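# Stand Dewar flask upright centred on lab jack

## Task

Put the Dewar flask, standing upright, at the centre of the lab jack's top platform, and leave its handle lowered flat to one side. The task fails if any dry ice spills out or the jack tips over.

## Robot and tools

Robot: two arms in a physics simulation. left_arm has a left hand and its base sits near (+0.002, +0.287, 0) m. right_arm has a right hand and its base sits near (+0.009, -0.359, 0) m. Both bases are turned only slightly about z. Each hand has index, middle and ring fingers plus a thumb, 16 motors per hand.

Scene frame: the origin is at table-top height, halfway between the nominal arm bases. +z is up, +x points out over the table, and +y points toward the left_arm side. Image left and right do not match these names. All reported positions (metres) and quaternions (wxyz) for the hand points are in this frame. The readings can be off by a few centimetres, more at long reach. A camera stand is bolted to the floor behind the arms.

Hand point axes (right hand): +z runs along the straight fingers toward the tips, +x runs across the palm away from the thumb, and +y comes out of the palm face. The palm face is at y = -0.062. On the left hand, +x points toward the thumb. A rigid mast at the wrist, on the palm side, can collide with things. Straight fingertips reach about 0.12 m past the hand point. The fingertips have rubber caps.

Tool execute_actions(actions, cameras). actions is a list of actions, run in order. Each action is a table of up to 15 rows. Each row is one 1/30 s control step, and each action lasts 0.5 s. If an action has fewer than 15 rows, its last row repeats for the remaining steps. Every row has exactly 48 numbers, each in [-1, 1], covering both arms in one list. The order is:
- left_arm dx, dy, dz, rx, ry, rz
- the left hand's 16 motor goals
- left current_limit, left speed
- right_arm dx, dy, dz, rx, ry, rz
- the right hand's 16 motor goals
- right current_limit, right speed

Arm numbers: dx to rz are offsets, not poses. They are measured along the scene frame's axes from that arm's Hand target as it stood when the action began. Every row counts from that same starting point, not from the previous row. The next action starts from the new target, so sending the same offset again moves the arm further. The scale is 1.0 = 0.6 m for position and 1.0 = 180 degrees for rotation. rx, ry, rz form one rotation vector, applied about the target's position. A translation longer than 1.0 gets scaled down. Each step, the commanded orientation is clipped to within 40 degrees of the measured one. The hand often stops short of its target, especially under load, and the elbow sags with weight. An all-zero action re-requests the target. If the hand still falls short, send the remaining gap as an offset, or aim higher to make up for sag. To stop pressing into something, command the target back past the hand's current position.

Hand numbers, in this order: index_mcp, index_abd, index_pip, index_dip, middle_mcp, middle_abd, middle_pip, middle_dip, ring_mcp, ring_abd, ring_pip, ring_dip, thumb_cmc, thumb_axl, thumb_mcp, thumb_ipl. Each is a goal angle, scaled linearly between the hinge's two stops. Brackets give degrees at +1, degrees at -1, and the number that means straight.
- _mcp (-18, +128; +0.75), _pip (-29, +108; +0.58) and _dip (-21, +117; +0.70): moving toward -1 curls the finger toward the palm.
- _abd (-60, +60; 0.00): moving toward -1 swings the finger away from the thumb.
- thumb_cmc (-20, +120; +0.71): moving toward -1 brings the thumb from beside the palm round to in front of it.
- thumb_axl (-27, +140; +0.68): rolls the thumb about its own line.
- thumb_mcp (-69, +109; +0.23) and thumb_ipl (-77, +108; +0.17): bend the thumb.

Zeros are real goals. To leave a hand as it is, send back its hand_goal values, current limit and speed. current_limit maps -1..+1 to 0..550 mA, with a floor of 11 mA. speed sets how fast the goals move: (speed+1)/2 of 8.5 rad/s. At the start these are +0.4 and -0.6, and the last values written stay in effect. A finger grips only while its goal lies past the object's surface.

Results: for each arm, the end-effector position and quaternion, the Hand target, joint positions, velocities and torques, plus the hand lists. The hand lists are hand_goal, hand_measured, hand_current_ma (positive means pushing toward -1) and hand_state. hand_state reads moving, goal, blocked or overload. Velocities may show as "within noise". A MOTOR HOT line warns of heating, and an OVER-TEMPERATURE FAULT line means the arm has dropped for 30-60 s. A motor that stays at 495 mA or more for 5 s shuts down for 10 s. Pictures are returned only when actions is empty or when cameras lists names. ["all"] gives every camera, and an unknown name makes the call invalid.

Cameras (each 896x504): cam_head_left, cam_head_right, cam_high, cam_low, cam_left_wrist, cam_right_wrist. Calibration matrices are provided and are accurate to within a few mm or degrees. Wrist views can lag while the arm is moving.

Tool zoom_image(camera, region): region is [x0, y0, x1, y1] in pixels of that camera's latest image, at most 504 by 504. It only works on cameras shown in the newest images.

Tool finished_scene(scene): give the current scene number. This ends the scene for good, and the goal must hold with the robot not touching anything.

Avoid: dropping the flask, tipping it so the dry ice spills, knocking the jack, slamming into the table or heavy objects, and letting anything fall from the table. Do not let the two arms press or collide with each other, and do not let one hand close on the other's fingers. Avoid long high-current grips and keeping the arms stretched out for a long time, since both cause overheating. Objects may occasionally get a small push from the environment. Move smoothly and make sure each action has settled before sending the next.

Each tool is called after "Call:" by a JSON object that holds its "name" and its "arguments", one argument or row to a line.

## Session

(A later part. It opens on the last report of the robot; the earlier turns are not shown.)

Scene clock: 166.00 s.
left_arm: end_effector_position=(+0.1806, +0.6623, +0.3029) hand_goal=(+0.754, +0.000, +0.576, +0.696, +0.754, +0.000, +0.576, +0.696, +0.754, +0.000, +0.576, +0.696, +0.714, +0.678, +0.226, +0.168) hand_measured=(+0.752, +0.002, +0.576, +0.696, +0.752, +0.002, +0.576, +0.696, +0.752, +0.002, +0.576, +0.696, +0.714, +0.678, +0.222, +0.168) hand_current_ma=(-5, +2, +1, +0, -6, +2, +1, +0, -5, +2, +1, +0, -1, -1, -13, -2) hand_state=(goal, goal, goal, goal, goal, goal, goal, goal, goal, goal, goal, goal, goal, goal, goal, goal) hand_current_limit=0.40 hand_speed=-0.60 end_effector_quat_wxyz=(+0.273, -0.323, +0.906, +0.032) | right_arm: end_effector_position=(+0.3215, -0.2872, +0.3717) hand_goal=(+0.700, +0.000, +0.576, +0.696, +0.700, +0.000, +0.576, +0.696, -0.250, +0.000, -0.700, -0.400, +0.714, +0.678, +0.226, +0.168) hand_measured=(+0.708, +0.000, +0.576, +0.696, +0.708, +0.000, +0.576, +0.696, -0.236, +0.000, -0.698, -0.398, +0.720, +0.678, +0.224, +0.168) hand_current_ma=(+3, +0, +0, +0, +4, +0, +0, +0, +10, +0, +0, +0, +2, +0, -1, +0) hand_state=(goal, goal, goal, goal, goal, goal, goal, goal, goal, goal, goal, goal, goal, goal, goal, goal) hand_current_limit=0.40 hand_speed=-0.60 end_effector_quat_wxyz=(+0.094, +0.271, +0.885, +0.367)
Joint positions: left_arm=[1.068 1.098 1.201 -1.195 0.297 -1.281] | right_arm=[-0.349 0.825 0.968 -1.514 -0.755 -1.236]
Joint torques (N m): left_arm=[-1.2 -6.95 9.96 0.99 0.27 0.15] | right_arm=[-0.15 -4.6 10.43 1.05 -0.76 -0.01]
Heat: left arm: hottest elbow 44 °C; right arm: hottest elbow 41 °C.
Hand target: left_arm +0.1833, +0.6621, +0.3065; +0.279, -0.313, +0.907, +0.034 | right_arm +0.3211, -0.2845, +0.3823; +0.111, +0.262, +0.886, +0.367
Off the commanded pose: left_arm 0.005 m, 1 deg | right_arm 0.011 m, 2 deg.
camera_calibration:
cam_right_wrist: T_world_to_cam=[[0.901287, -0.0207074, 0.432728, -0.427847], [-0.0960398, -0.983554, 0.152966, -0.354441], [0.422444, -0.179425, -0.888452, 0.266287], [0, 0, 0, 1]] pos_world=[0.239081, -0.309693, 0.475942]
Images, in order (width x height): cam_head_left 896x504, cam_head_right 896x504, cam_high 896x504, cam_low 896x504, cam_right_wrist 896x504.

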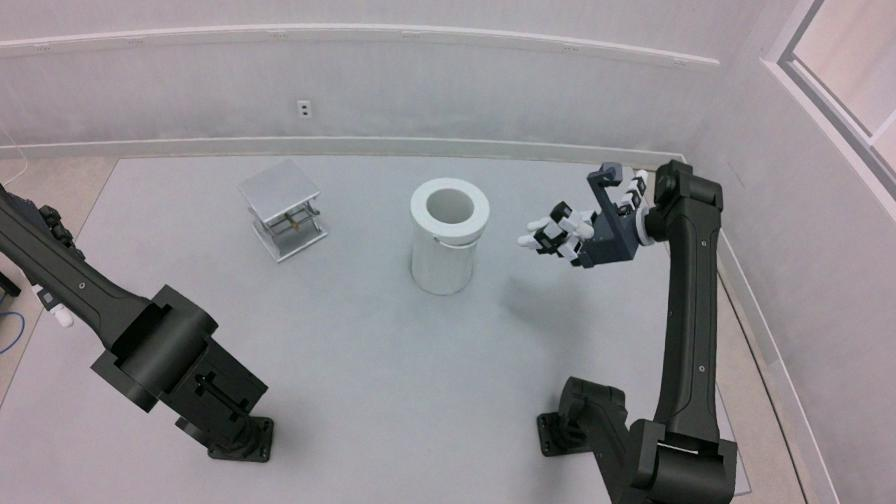

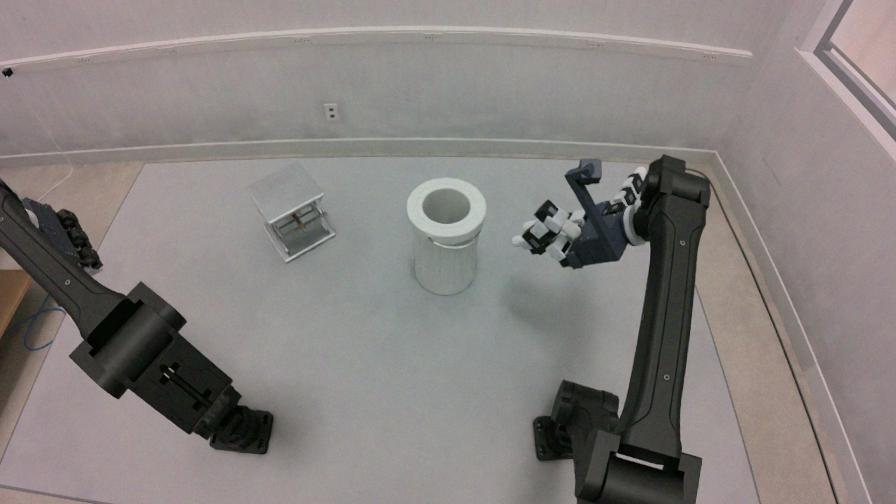

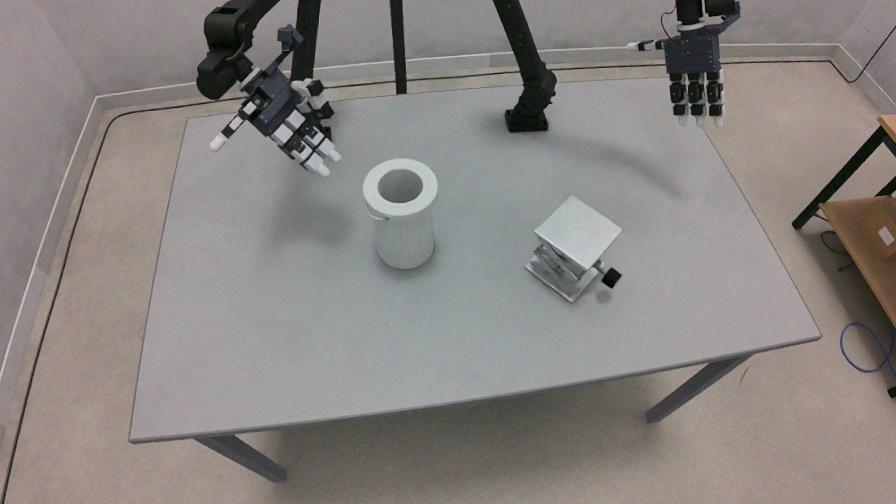

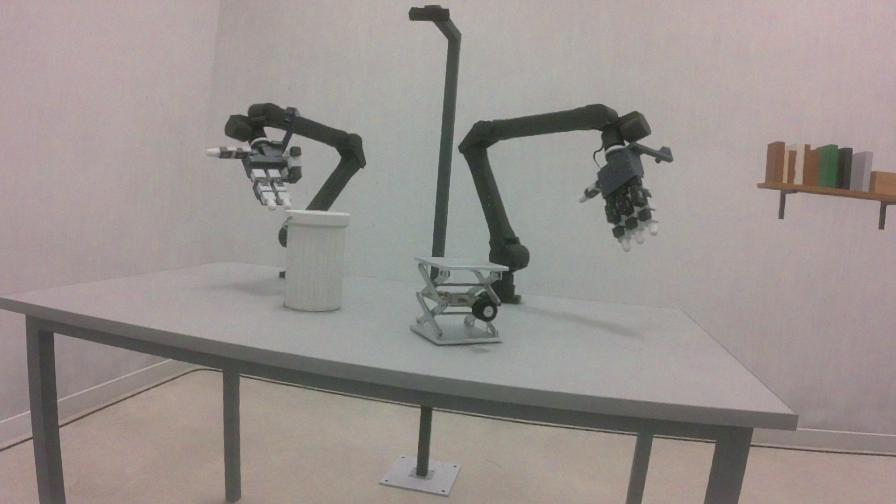

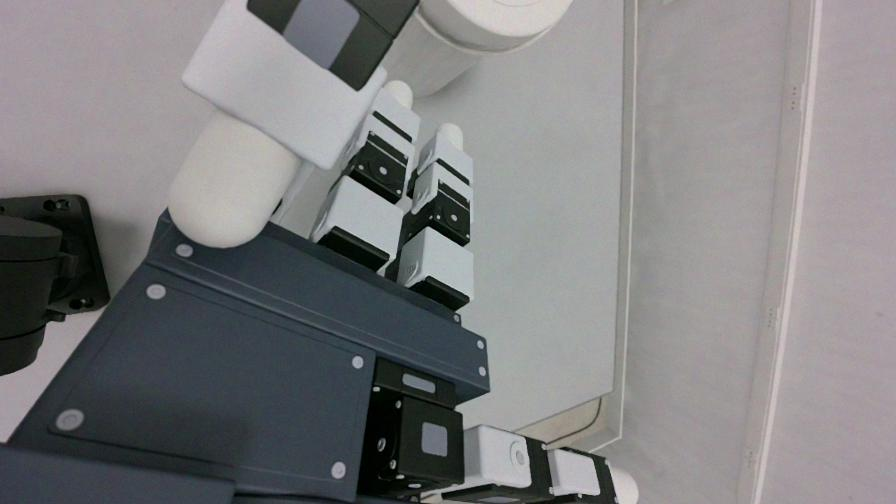

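Call:
{"name": "execute_actions", "arguments": {
  "actions": [
    [[-0.03,0,-0.04,0,0,0,0.754,0,0.576,0.696,0.754,0,0.576,0.696,0.754,0,0.576,0.696,0.714,0.678,0.226,0.168,0.4,-0.6,0.015,0.044,-0.06,0,0,0,0.893,0,0.0745,0.986,0.893,0,0.0745,0.986,-0.25,0,-0.7,-0.4,0.714,0.678,0.226,0.168,0.4,-0.6]],
    [[0,0,-0.04,0,0,0,0.754,0,0.576,0.696,0.754,0,0.576,0.696,0.754,0,0.576,0.696,0.714,0.678,0.226,0.168,0.4,-0.6,0.015,0.044,-0.06,0,0,0,0.893,0,0.0745,0.986,0.893,0,0.0745,0.986,-0.25,0,-0.7,-0.4,0.714,0.678,0.226,0.168,0.4,-0.6]]
  ],
  "cameras": ["cam_head_left","cam_head_right","cam_high","cam_low","cam_right_wrist"]
}}

Call:
{"name": "zoom_image", "arguments": {
  "camera": "cam_high",
  "region": [300, 110, 460, 280]
}}

Call:
{"name": "zoom_image", "arguments": {
  "camera": "cam_low",
  "region": [220, 150, 370, 330]
}}

Call:
{"name": "zoom_image", "arguments": {
  "camera": "cam_head_left",
  "region": [400, 160, 580, 320]
}}

Scene clock: 235.17 s.
left_arm: end_effector_position=(+0.1636, +0.6570, +0.2552) hand_goal=(+0.754, +0.000, +0.576, +0.696, +0.754, +0.000, +0.576, +0.696, +0.754, +0.000, +0.576, +0.696, +0.714, +0.678, +0.226, +0.168) hand_measured=(+0.752, +0.002, +0.576, +0.696, +0.752, +0.002, +0.576, +0.696, +0.752, +0.002, +0.576, +0.696, +0.714, +0.678, +0.222, +0.168) hand_current_ma=(-5, +2, +1, +0, -6, +2, +1, +0, -6, +2, +1, +0, -1, -1, -12, -2) hand_state=(goal, goal, goal, goal, goal, goal, goal, goal, goal, goal, goal, goal, goal, goal, goal, goal) hand_current_limit=0.40 hand_speed=-0.60 end_effector_quat_wxyz=(+0.270, -0.320, +0.908, +0.027) | right_arm: end_effector_position=(+0.3375, -0.2321, +0.3008) hand_goal=(+0.894, +0.000, +0.074, +0.986, +0.894, +0.000, +0.074, +0.986, -0.250, +0.000, -0.700, -0.400, +0.714, +0.678, +0.226, +0.168) hand_measured=(+0.898, +0.000, +0.080, +0.984, +0.898, +0.000, +0.080, +0.984, -0.244, +0.000, -0.698, -0.398, +0.722, +0.678, +0.224, +0.168) hand_current_ma=(+1, +0, +2, +0, +1, +0, +1, +0, +3, +0, +0, +0, +3, +0, -1, +0) hand_state=(goal, goal, goal, goal, goal, goal, goal, goal, goal, goal, goal, goal, goal, goal, goal, goal) hand_current_limit=0.40 hand_speed=-0.60 end_effector_quat_wxyz=(+0.095, +0.267, +0.887, +0.363)
Joint positions: left_arm=[1.111 1.066 1.058 -1.11 0.323 -1.234] | right_arm=[-0.076 0.78 0.752 -1.12 -0.665 -0.905]
Joint torques (N m): left_arm=[-0.67 -5.95 9.92 1.52 0.19 0.15] | right_arm=[-1.03 -4.42 10.52 1.57 -0.53 -0.01]
Heat: left arm: hottest elbow 44 °C; right arm: hottest elbow 42 °C.
Hand target: left_arm +0.1653, +0.6621, +0.2585; +0.279, -0.313, +0.907, +0.034 | right_arm +0.3391, -0.2317, +0.3103; +0.111, +0.262, +0.886, +0.367
Off the commanded pose: left_arm 0.006 m, 2 deg | right_arm 0.010 m, 2 deg.
camera_calibration:
cam_right_wrist: T_world_to_cam=[[0.899992, -0.0104694, 0.43578, -0.408435], [-0.0897705, -0.982734, 0.161788, -0.292464], [0.426562, -0.184729, -0.885393, 0.202891], [0, 0, 0, 1]] pos_world=[0.254788, -0.254211, 0.404943]
Images, in order (width x height): cam_head_left 896x504, cam_head_right 896x504, cam_high 896x504, cam_low 896x504, cam_right_wrist 896x504.

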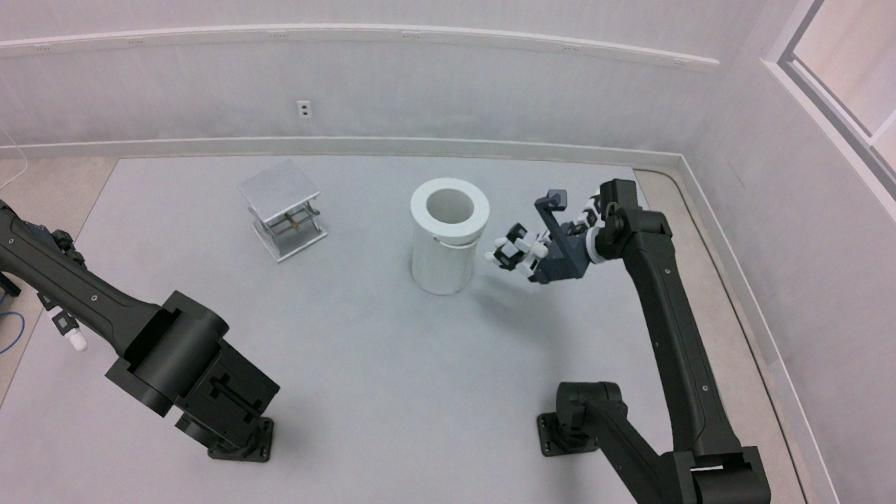

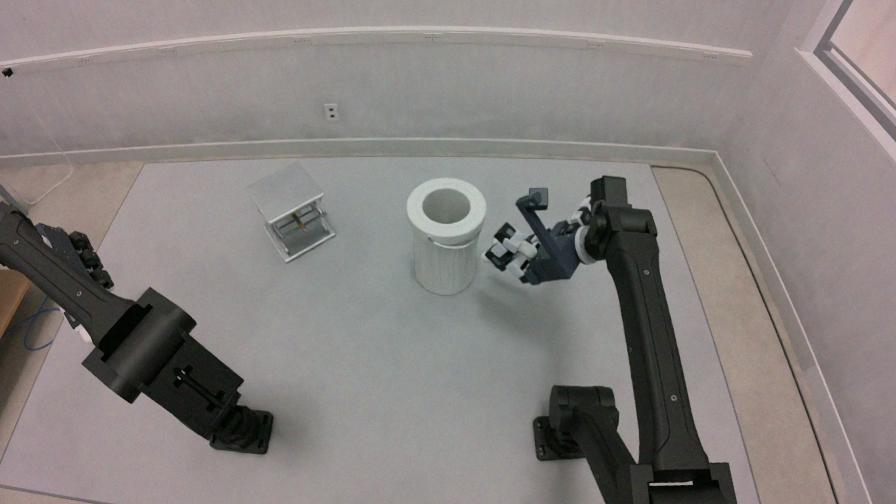

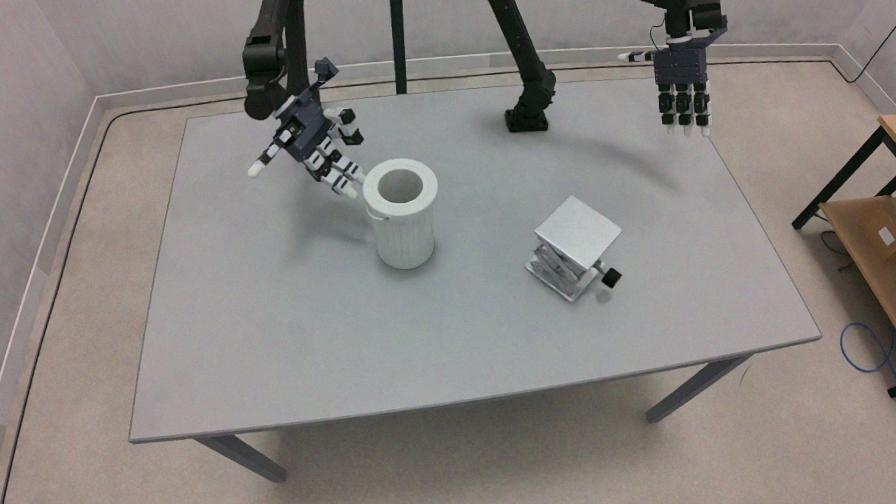

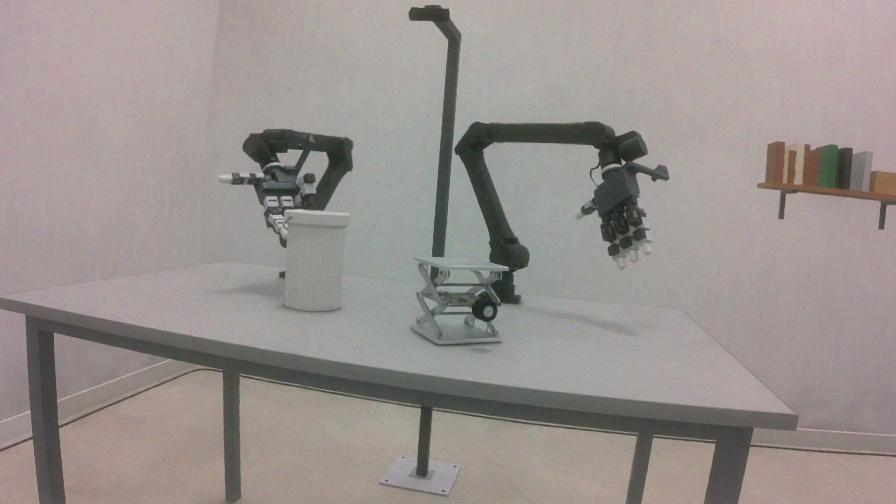

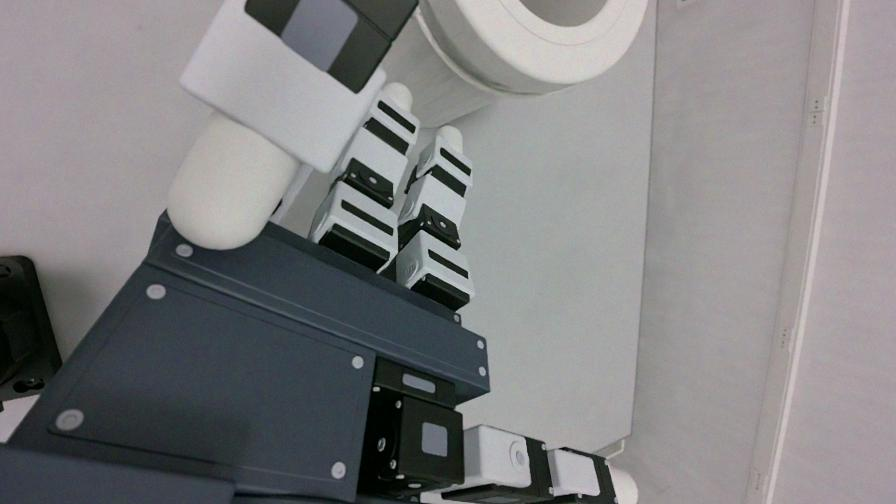

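Scaled by 2.965.

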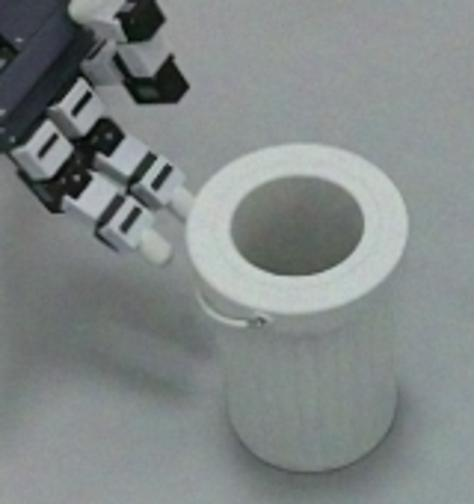

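Scaled by 2.800.

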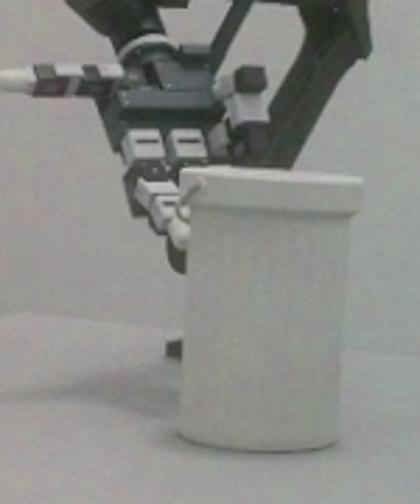

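Scaled by 2.800.

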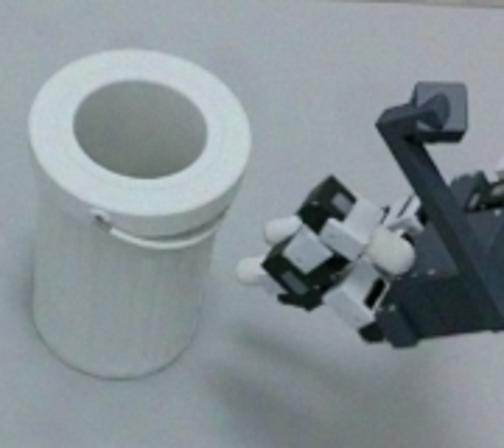

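Call:
{"name": "execute_actions", "arguments": {
  "actions": [
    [[0,0,0,0,0,0,0.754,0,0.576,0.696,0.754,0,0.576,0.696,0.754,0,0.576,0.696,0.714,0.678,0.226,0.168,0.4,-0.6,0.020,0.034,-0.022,0,0,0,0.893,0,0.0745,0.986,0.893,0,0.0745,0.986,-0.25,0,-0.7,-0.4,0.714,0.678,0.226,0.168,0.2,-0.8]]
  ],
  "cameras": ["cam_head_left","cam_high","cam_low"]
}}

Call:
{"name": "zoom_image", "arguments": {
  "camera": "cam_high",
  "region": [340, 150, 440, 250]
}}

Call:
{"name": "zoom_image", "arguments": {
  "camera": "cam_low",
  "region": [250, 180, 350, 280]
}}

Call:
{"name": "zoom_image", "arguments": {
  "camera": "cam_head_left",
  "region": [400, 180, 520, 300]
}}

Scene clock: 253.43 s.
left_arm: end_effector_position=(+0.1636, +0.6570, +0.2552) hand_goal=(+0.754, +0.000, +0.576, +0.696, +0.754, +0.000, +0.576, +0.696, +0.754, +0.000, +0.576, +0.696, +0.714, +0.678, +0.226, +0.168) hand_measured=(+0.752, +0.002, +0.576, +0.696, +0.752, +0.002, +0.576, +0.696, +0.752, +0.002, +0.576, +0.696, +0.714, +0.678, +0.222, +0.168) hand_current_ma=(-5, +2, +1, +0, -6, +2, +1, +0, -6, +2, +1, +0, -1, -1, -12, -2) hand_state=(goal, goal, goal, goal, goal, goal, goal, goal, goal, goal, goal, goal, goal, goal, goal, goal) hand_current_limit=0.40 hand_speed=-0.60 end_effector_quat_wxyz=(+0.270, -0.320, +0.908, +0.027) | right_arm: end_effector_position=(+0.3477, -0.2119, +0.2969) hand_goal=(+0.894, +0.000, +0.074, +0.986, +0.894, +0.000, +0.074, +0.986, -0.250, +0.000, -0.700, -0.400, +0.714, +0.678, +0.226, +0.168) hand_measured=(+0.900, +0.000, +0.080, +0.984, +0.900, +0.000, +0.078, +0.984, -0.244, +0.000, -0.698, -0.398, +0.722, +0.678, +0.224, +0.168) hand_current_ma=(+2, +0, +2, +0, +2, +0, +1, +0, +3, +0, +0, +0, +3, +0, -1, +0) hand_state=(goal, goal, goal, goal, goal, goal, goal, goal, goal, goal, goal, goal, goal, goal, goal, goal) hand_current_limit=0.20 hand_speed=-0.80 end_effector_quat_wxyz=(+0.107, +0.262, +0.887, +0.365)
Joint positions: left_arm=[1.111 1.066 1.058 -1.11 0.323 -1.234] | right_arm=[0.019 0.789 0.732 -1.003 -0.619 -0.8]
Joint torques (N m): left_arm=[-0.5 -5.89 9.89 1.51 0.19 0.16] | right_arm=[-0.67 -3.49 9.95 1.74 -0.44 0]
Heat: left arm: hottest elbow 43 °C; right arm: hottest elbow 41 °C.
Hand target: left_arm +0.1653, +0.6621, +0.2585; +0.279, -0.313, +0.907, +0.034 | right_arm +0.3511, -0.2113, +0.2971; +0.111, +0.262, +0.886, +0.367
Off the commanded pose: left_arm 0.006 m, 2 deg | right_arm 0.003 m, 1 deg.
Images, in order (width x height): cam_head_left 896x504, cam_high 896x504, cam_low 896x504.

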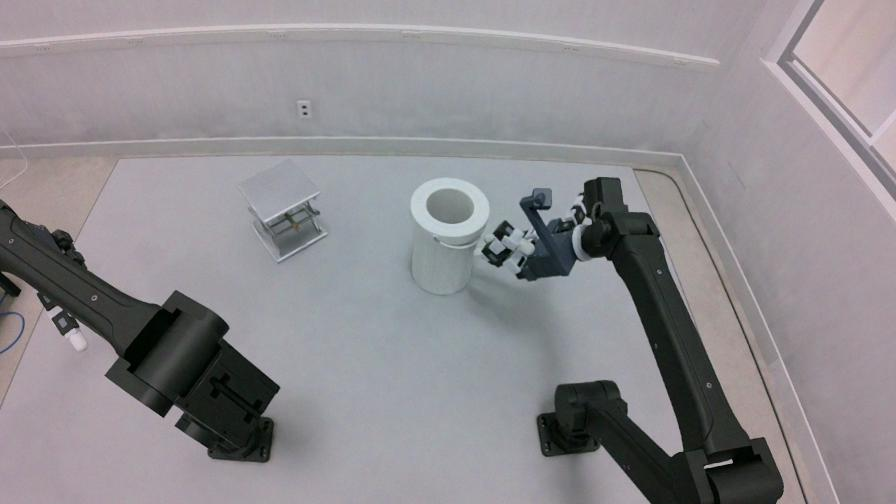

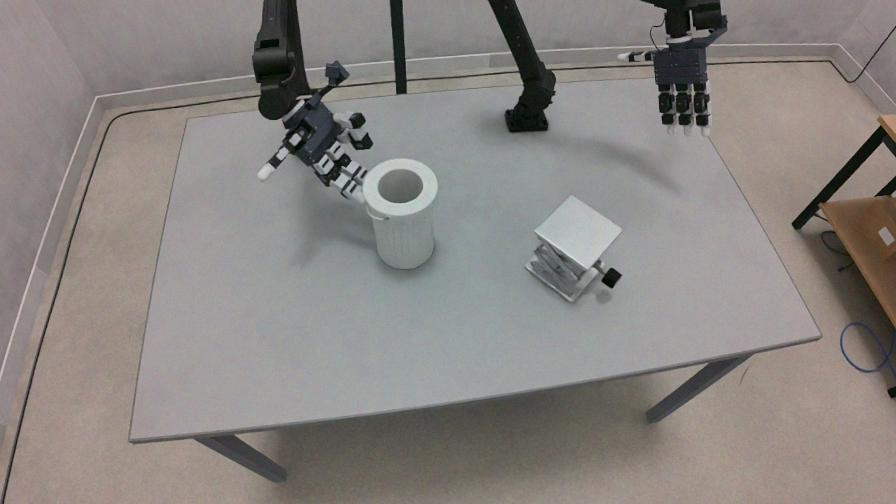

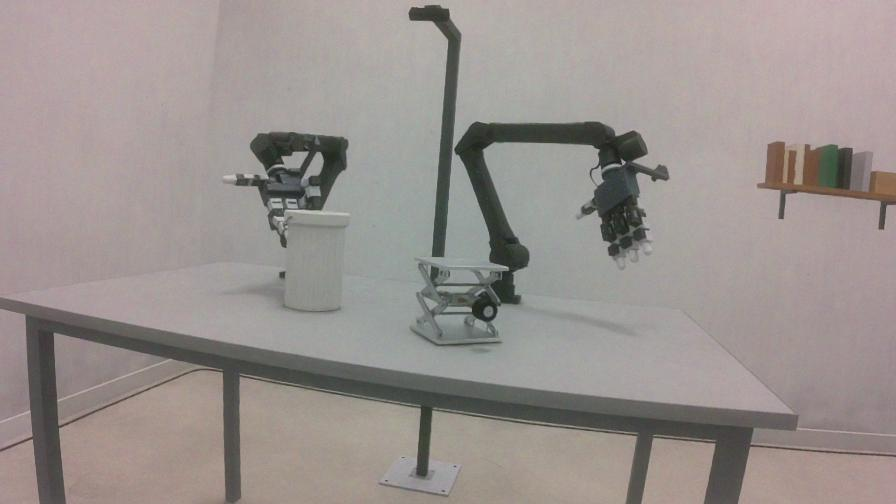

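Scaled by 5.040.

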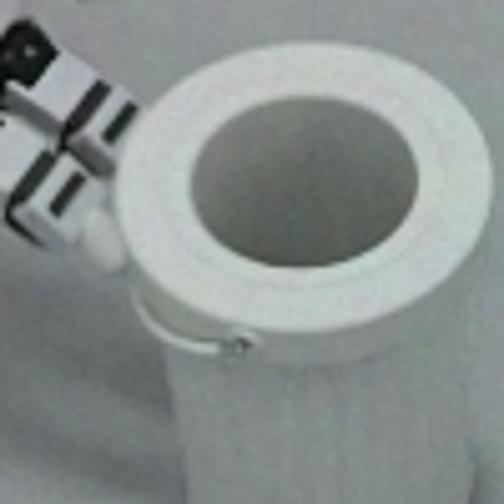

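Scaled by 5.040.

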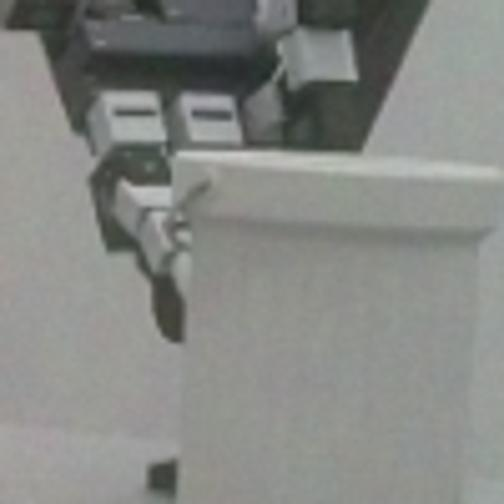

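Scaled by 4.200.

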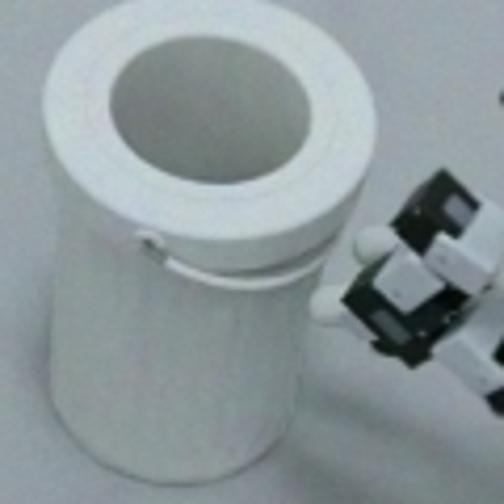

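Call:
{"name": "execute_actions", "arguments": {
  "actions": [
    [[0,0,0,0,0,0,0.754,0,0.576,0.696,0.754,0,0.576,0.696,0.754,0,0.576,0.696,0.714,0.678,0.226,0.168,0.4,-0.6,0.012,0.018,-0.01,0,0,0,0.893,0,0.0745,0.986,0.893,0,0.0745,0.986,-0.25,0,-0.7,-0.4,0.714,0.678,0.226,0.168,0.0,-0.8]]
  ],
  "cameras": ["cam_head_left","cam_high","cam_low"]
}}

Call:
{"name": "zoom_image", "arguments": {
  "camera": "cam_low",
  "region": [250, 180, 350, 280]
}}

Call:
{"name": "zoom_image", "arguments": {
  "camera": "cam_head_left",
  "region": [400, 180, 520, 300]
}}

Scene clock: 264.70 s.
left_arm: end_effector_position=(+0.1636, +0.6570, +0.2552) hand_goal=(+0.754, +0.000, +0.576, +0.696, +0.754, +0.000, +0.576, +0.696, +0.754, +0.000, +0.576, +0.696, +0.714, +0.678, +0.226, +0.168) hand_measured=(+0.752, +0.002, +0.576, +0.696, +0.752, +0.002, +0.576, +0.696, +0.752, +0.002, +0.576, +0.696, +0.714, +0.678, +0.222, +0.168) hand_current_ma=(-5, +2, +1, +0, -6, +2, +1, +0, -6, +2, +1, +0, -1, -1, -12, -2) hand_state=(goal, goal, goal, goal, goal, goal, goal, goal, goal, goal, goal, goal, goal, goal, goal, goal) hand_current_limit=0.40 hand_speed=-0.60 end_effector_quat_wxyz=(+0.270, -0.320, +0.908, +0.027) | right_arm: end_effector_position=(+0.3562, -0.2054, +0.2909) hand_goal=(+0.894, +0.000, +0.074, +0.986, +0.894, +0.000, +0.074, +0.986, -0.250, +0.000, -0.700, -0.400, +0.714, +0.678, +0.226, +0.168) hand_measured=(+0.900, +0.000, +0.080, +0.984, +0.902, -0.002, +0.078, +0.984, -0.244, +0.000, -0.698, -0.398, +0.722, +0.678, +0.224, +0.168) hand_current_ma=(+2, +0, +2, +0, +3, +0, +1, +0, +3, +0, +0, +0, +3, +0, -1, +0) hand_state=(goal, goal, goal, goal, goal, goal, goal, goal, goal, goal, goal, goal, goal, goal, goal, goal) hand_current_limit=0.00 hand_speed=-0.80 end_effector_quat_wxyz=(+0.108, +0.268, +0.886, +0.364)
Joint positions: left_arm=[1.111 1.066 1.058 -1.11 0.323 -1.234] | right_arm=[0.053 0.809 0.723 -0.948 -0.596 -0.753]
Joint torques (N m): left_arm=[-0.5 -5.71 9.87 1.51 0.18 0.16] | right_arm=[-0.26 -3.72 9.89 2.03 -0.47 0.01]
Heat: left arm: hottest elbow 43 °C; right arm: hottest elbow 41 °C.
Hand target: left_arm +0.1653, +0.6621, +0.2585; +0.279, -0.313, +0.907, +0.034 | right_arm +0.3583, -0.2005, +0.2911; +0.111, +0.262, +0.886, +0.367
Off the commanded pose: left_arm 0.006 m, 2 deg | right_arm 0.005 m, 1 deg.
Images, in order (width x height): cam_head_left 896x504, cam_high 896x504, cam_low 896x504.

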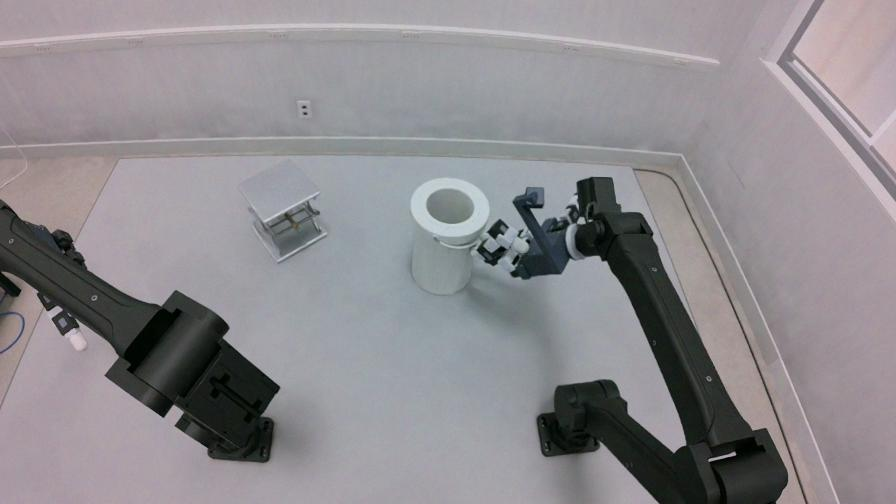

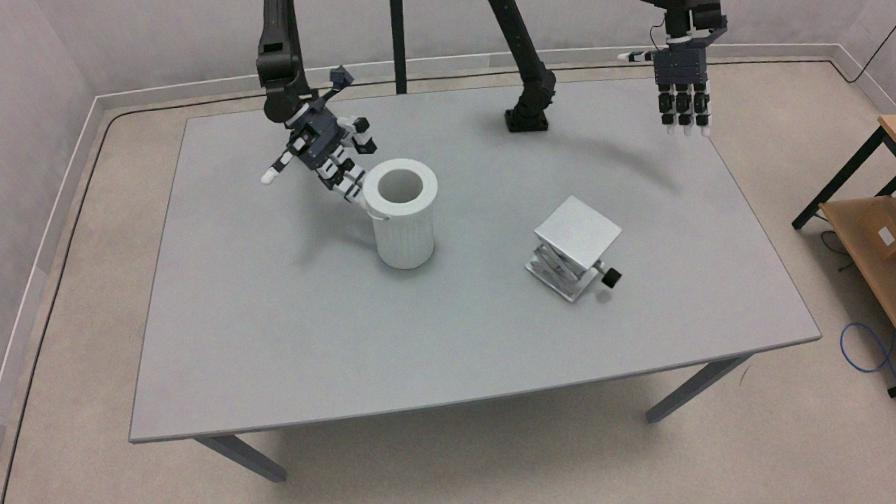

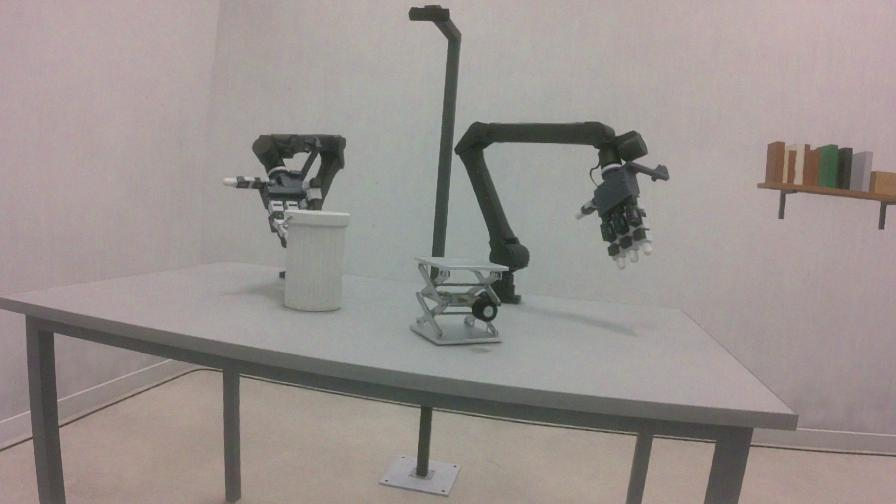

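Scaled by 5.040.

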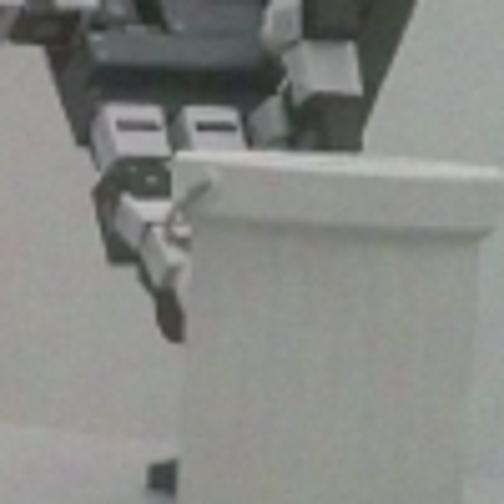

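Scaled by 4.200.

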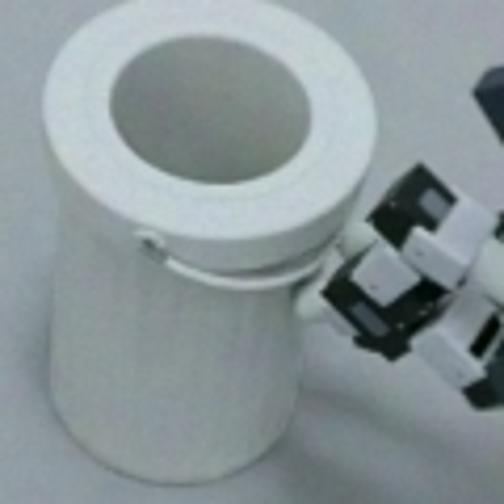

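Call:
{"name": "execute_actions", "arguments": {
  "actions": [
    [[0,0,0,0,0,0,0.754,0,0.576,0.696,0.754,0,0.576,0.696,0.754,0,0.576,0.696,0.714,0.678,0.226,0.168,0.4,-0.6,-0.026,-0.043,0,0,0,0,0.893,0,0.0745,0.986,0.893,0,0.0745,0.986,-0.25,0,-0.7,-0.4,0.714,0.678,0.226,0.168,0.2,-0.7]],
    [[0,0,0,0,0,0,0.754,0,0.576,0.696,0.754,0,0.576,0.696,0.754,0,0.576,0.696,0.714,0.678,0.226,0.168,0.4,-0.6,0,0,-0.065,0,0,0,0.867,0,-0.447,0.986,0.867,0,-0.447,0.986,-0.25,0,-0.7,-0.4,0.714,0.678,0.226,0.168,0.2,-0.6]]
  ],
  "cameras": ["cam_head_left","cam_high","cam_low"]
}}

Call:
{"name": "zoom_image", "arguments": {
  "camera": "cam_low",
  "region": [250, 180, 350, 280]
}}

Call:
{"name": "zoom_image", "arguments": {
  "camera": "cam_head_left",
  "region": [400, 180, 520, 300]
}}

Call:
{"name": "zoom_image", "arguments": {
  "camera": "cam_high",
  "region": [300, 130, 420, 250]
}}

Scene clock: 300.37 s.
left_arm: end_effector_position=(+0.1636, +0.6570, +0.2552) hand_goal=(+0.754, +0.000, +0.576, +0.696, +0.754, +0.000, +0.576, +0.696, +0.754, +0.000, +0.576, +0.696, +0.714, +0.678, +0.226, +0.168) hand_measured=(+0.752, +0.002, +0.576, +0.696, +0.752, +0.002, +0.576, +0.696, +0.752, +0.002, +0.576, +0.696, +0.714, +0.678, +0.222, +0.168) hand_current_ma=(-5, +2, +1, +0, -6, +2, +1, +0, -6, +2, +1, +0, -1, -1, -12, -2) hand_state=(goal, goal, goal, goal, goal, goal, goal, goal, goal, goal, goal, goal, goal, goal, goal, goal) hand_current_limit=0.40 hand_speed=-0.60 end_effector_quat_wxyz=(+0.270, -0.320, +0.908, +0.027) | right_arm: end_effector_position=(+0.3379, -0.2261, +0.2425) hand_goal=(+0.868, +0.000, -0.446, +0.986, +0.868, +0.000, -0.446, +0.986, -0.250, +0.000, -0.700, -0.400, +0.714, +0.678, +0.226, +0.168) hand_measured=(+0.876, +0.000, -0.438, +0.984, +0.878, -0.002, -0.440, +0.984, -0.244, +0.000, -0.700, -0.398, +0.720, +0.678, +0.224, +0.168) hand_current_ma=(+4, +0, +3, +0, +4, +0, +3, +0, +3, +0, +0, +0, +3, +0, -1, +0) hand_state=(goal, goal, goal, goal, goal, goal, goal, goal, goal, goal, goal, goal, goal, goal, goal, goal) hand_current_limit=0.20 hand_speed=-0.60 end_effector_quat_wxyz=(+0.095, +0.272, +0.887, +0.362)
Joint positions: left_arm=[1.111 1.066 1.058 -1.11 0.323 -1.234] | right_arm=[-0.042 0.792 0.603 -0.933 -0.645 -0.856]
Joint torques (N m): left_arm=[-0.79 -5.83 9.89 1.55 0.19 0.16] | right_arm=[-2.26 -3.96 10.86 1.74 -0.74 -0.15]
Heat: left arm: hottest elbow 42 °C; right arm: hottest elbow 41 °C.
Hand target: left_arm +0.1653, +0.6621, +0.2585; +0.279, -0.313, +0.907, +0.034 | right_arm +0.3427, -0.2263, +0.2521; +0.111, +0.262, +0.886, +0.367
Off the commanded pose: left_arm 0.006 m, 2 deg | right_arm 0.011 m, 2 deg.
Images, in order (width x height): cam_head_left 896x504, cam_high 896x504, cam_low 896x504.

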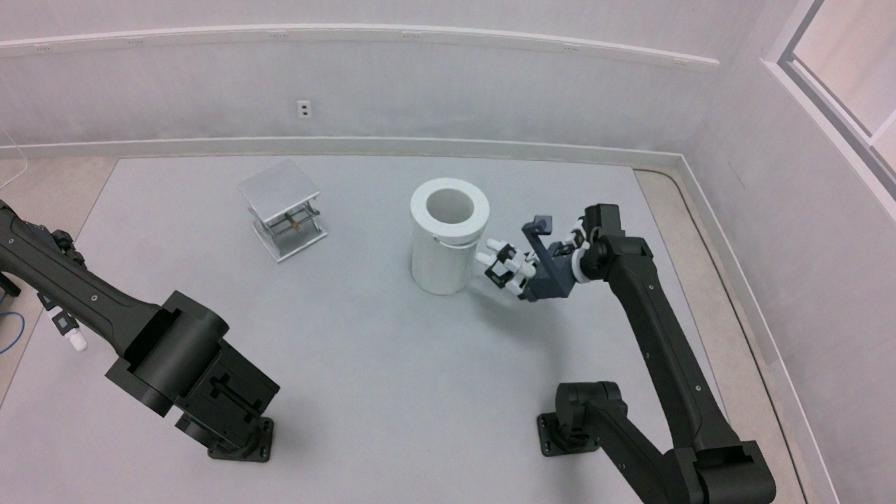

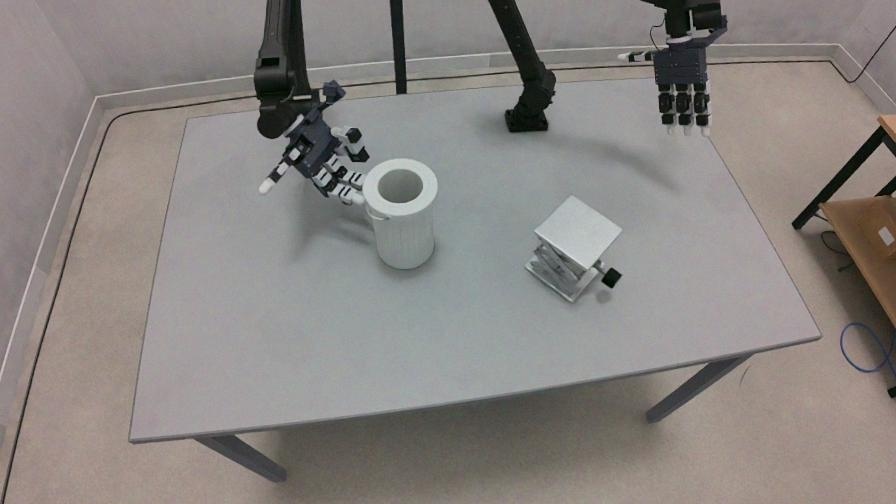

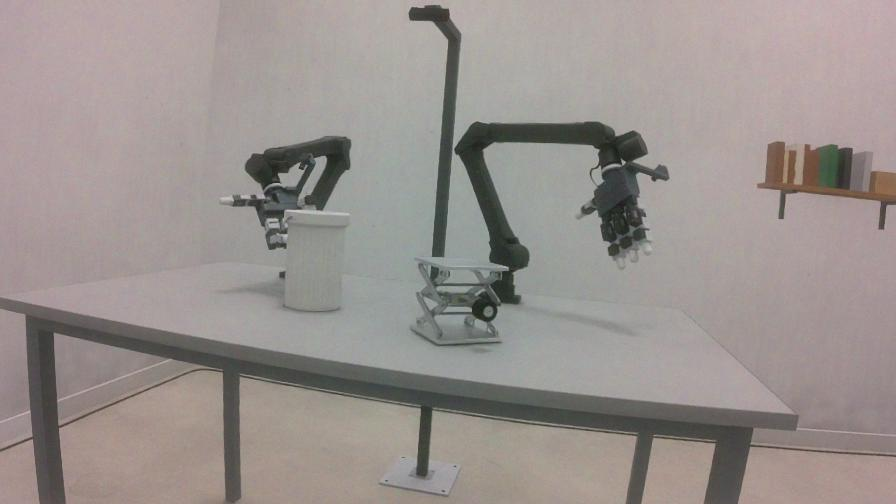

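Scaled by 5.040.

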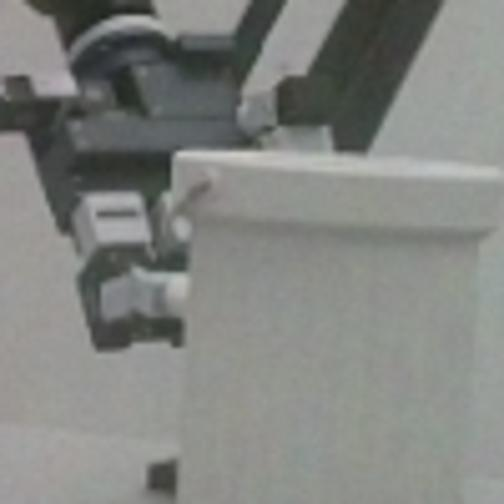

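Scaled by 4.200.

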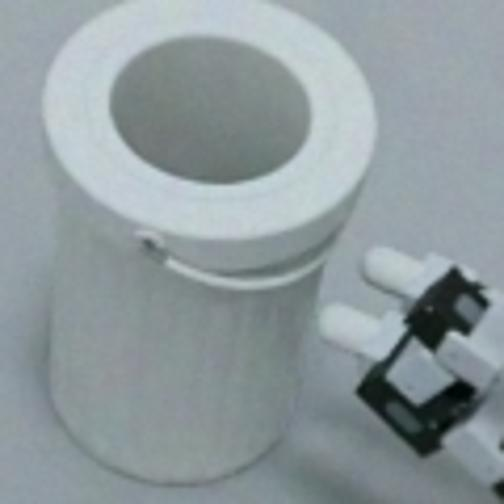

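Scaled by 4.200.

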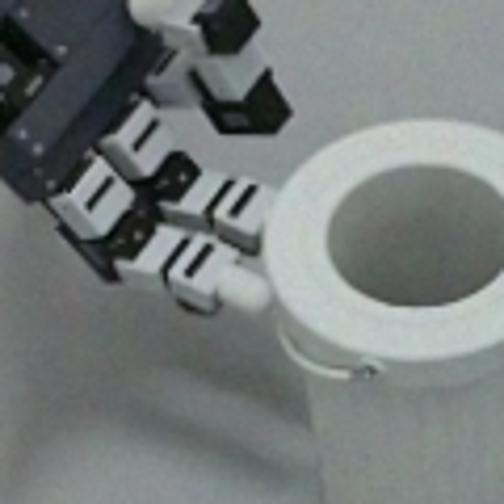

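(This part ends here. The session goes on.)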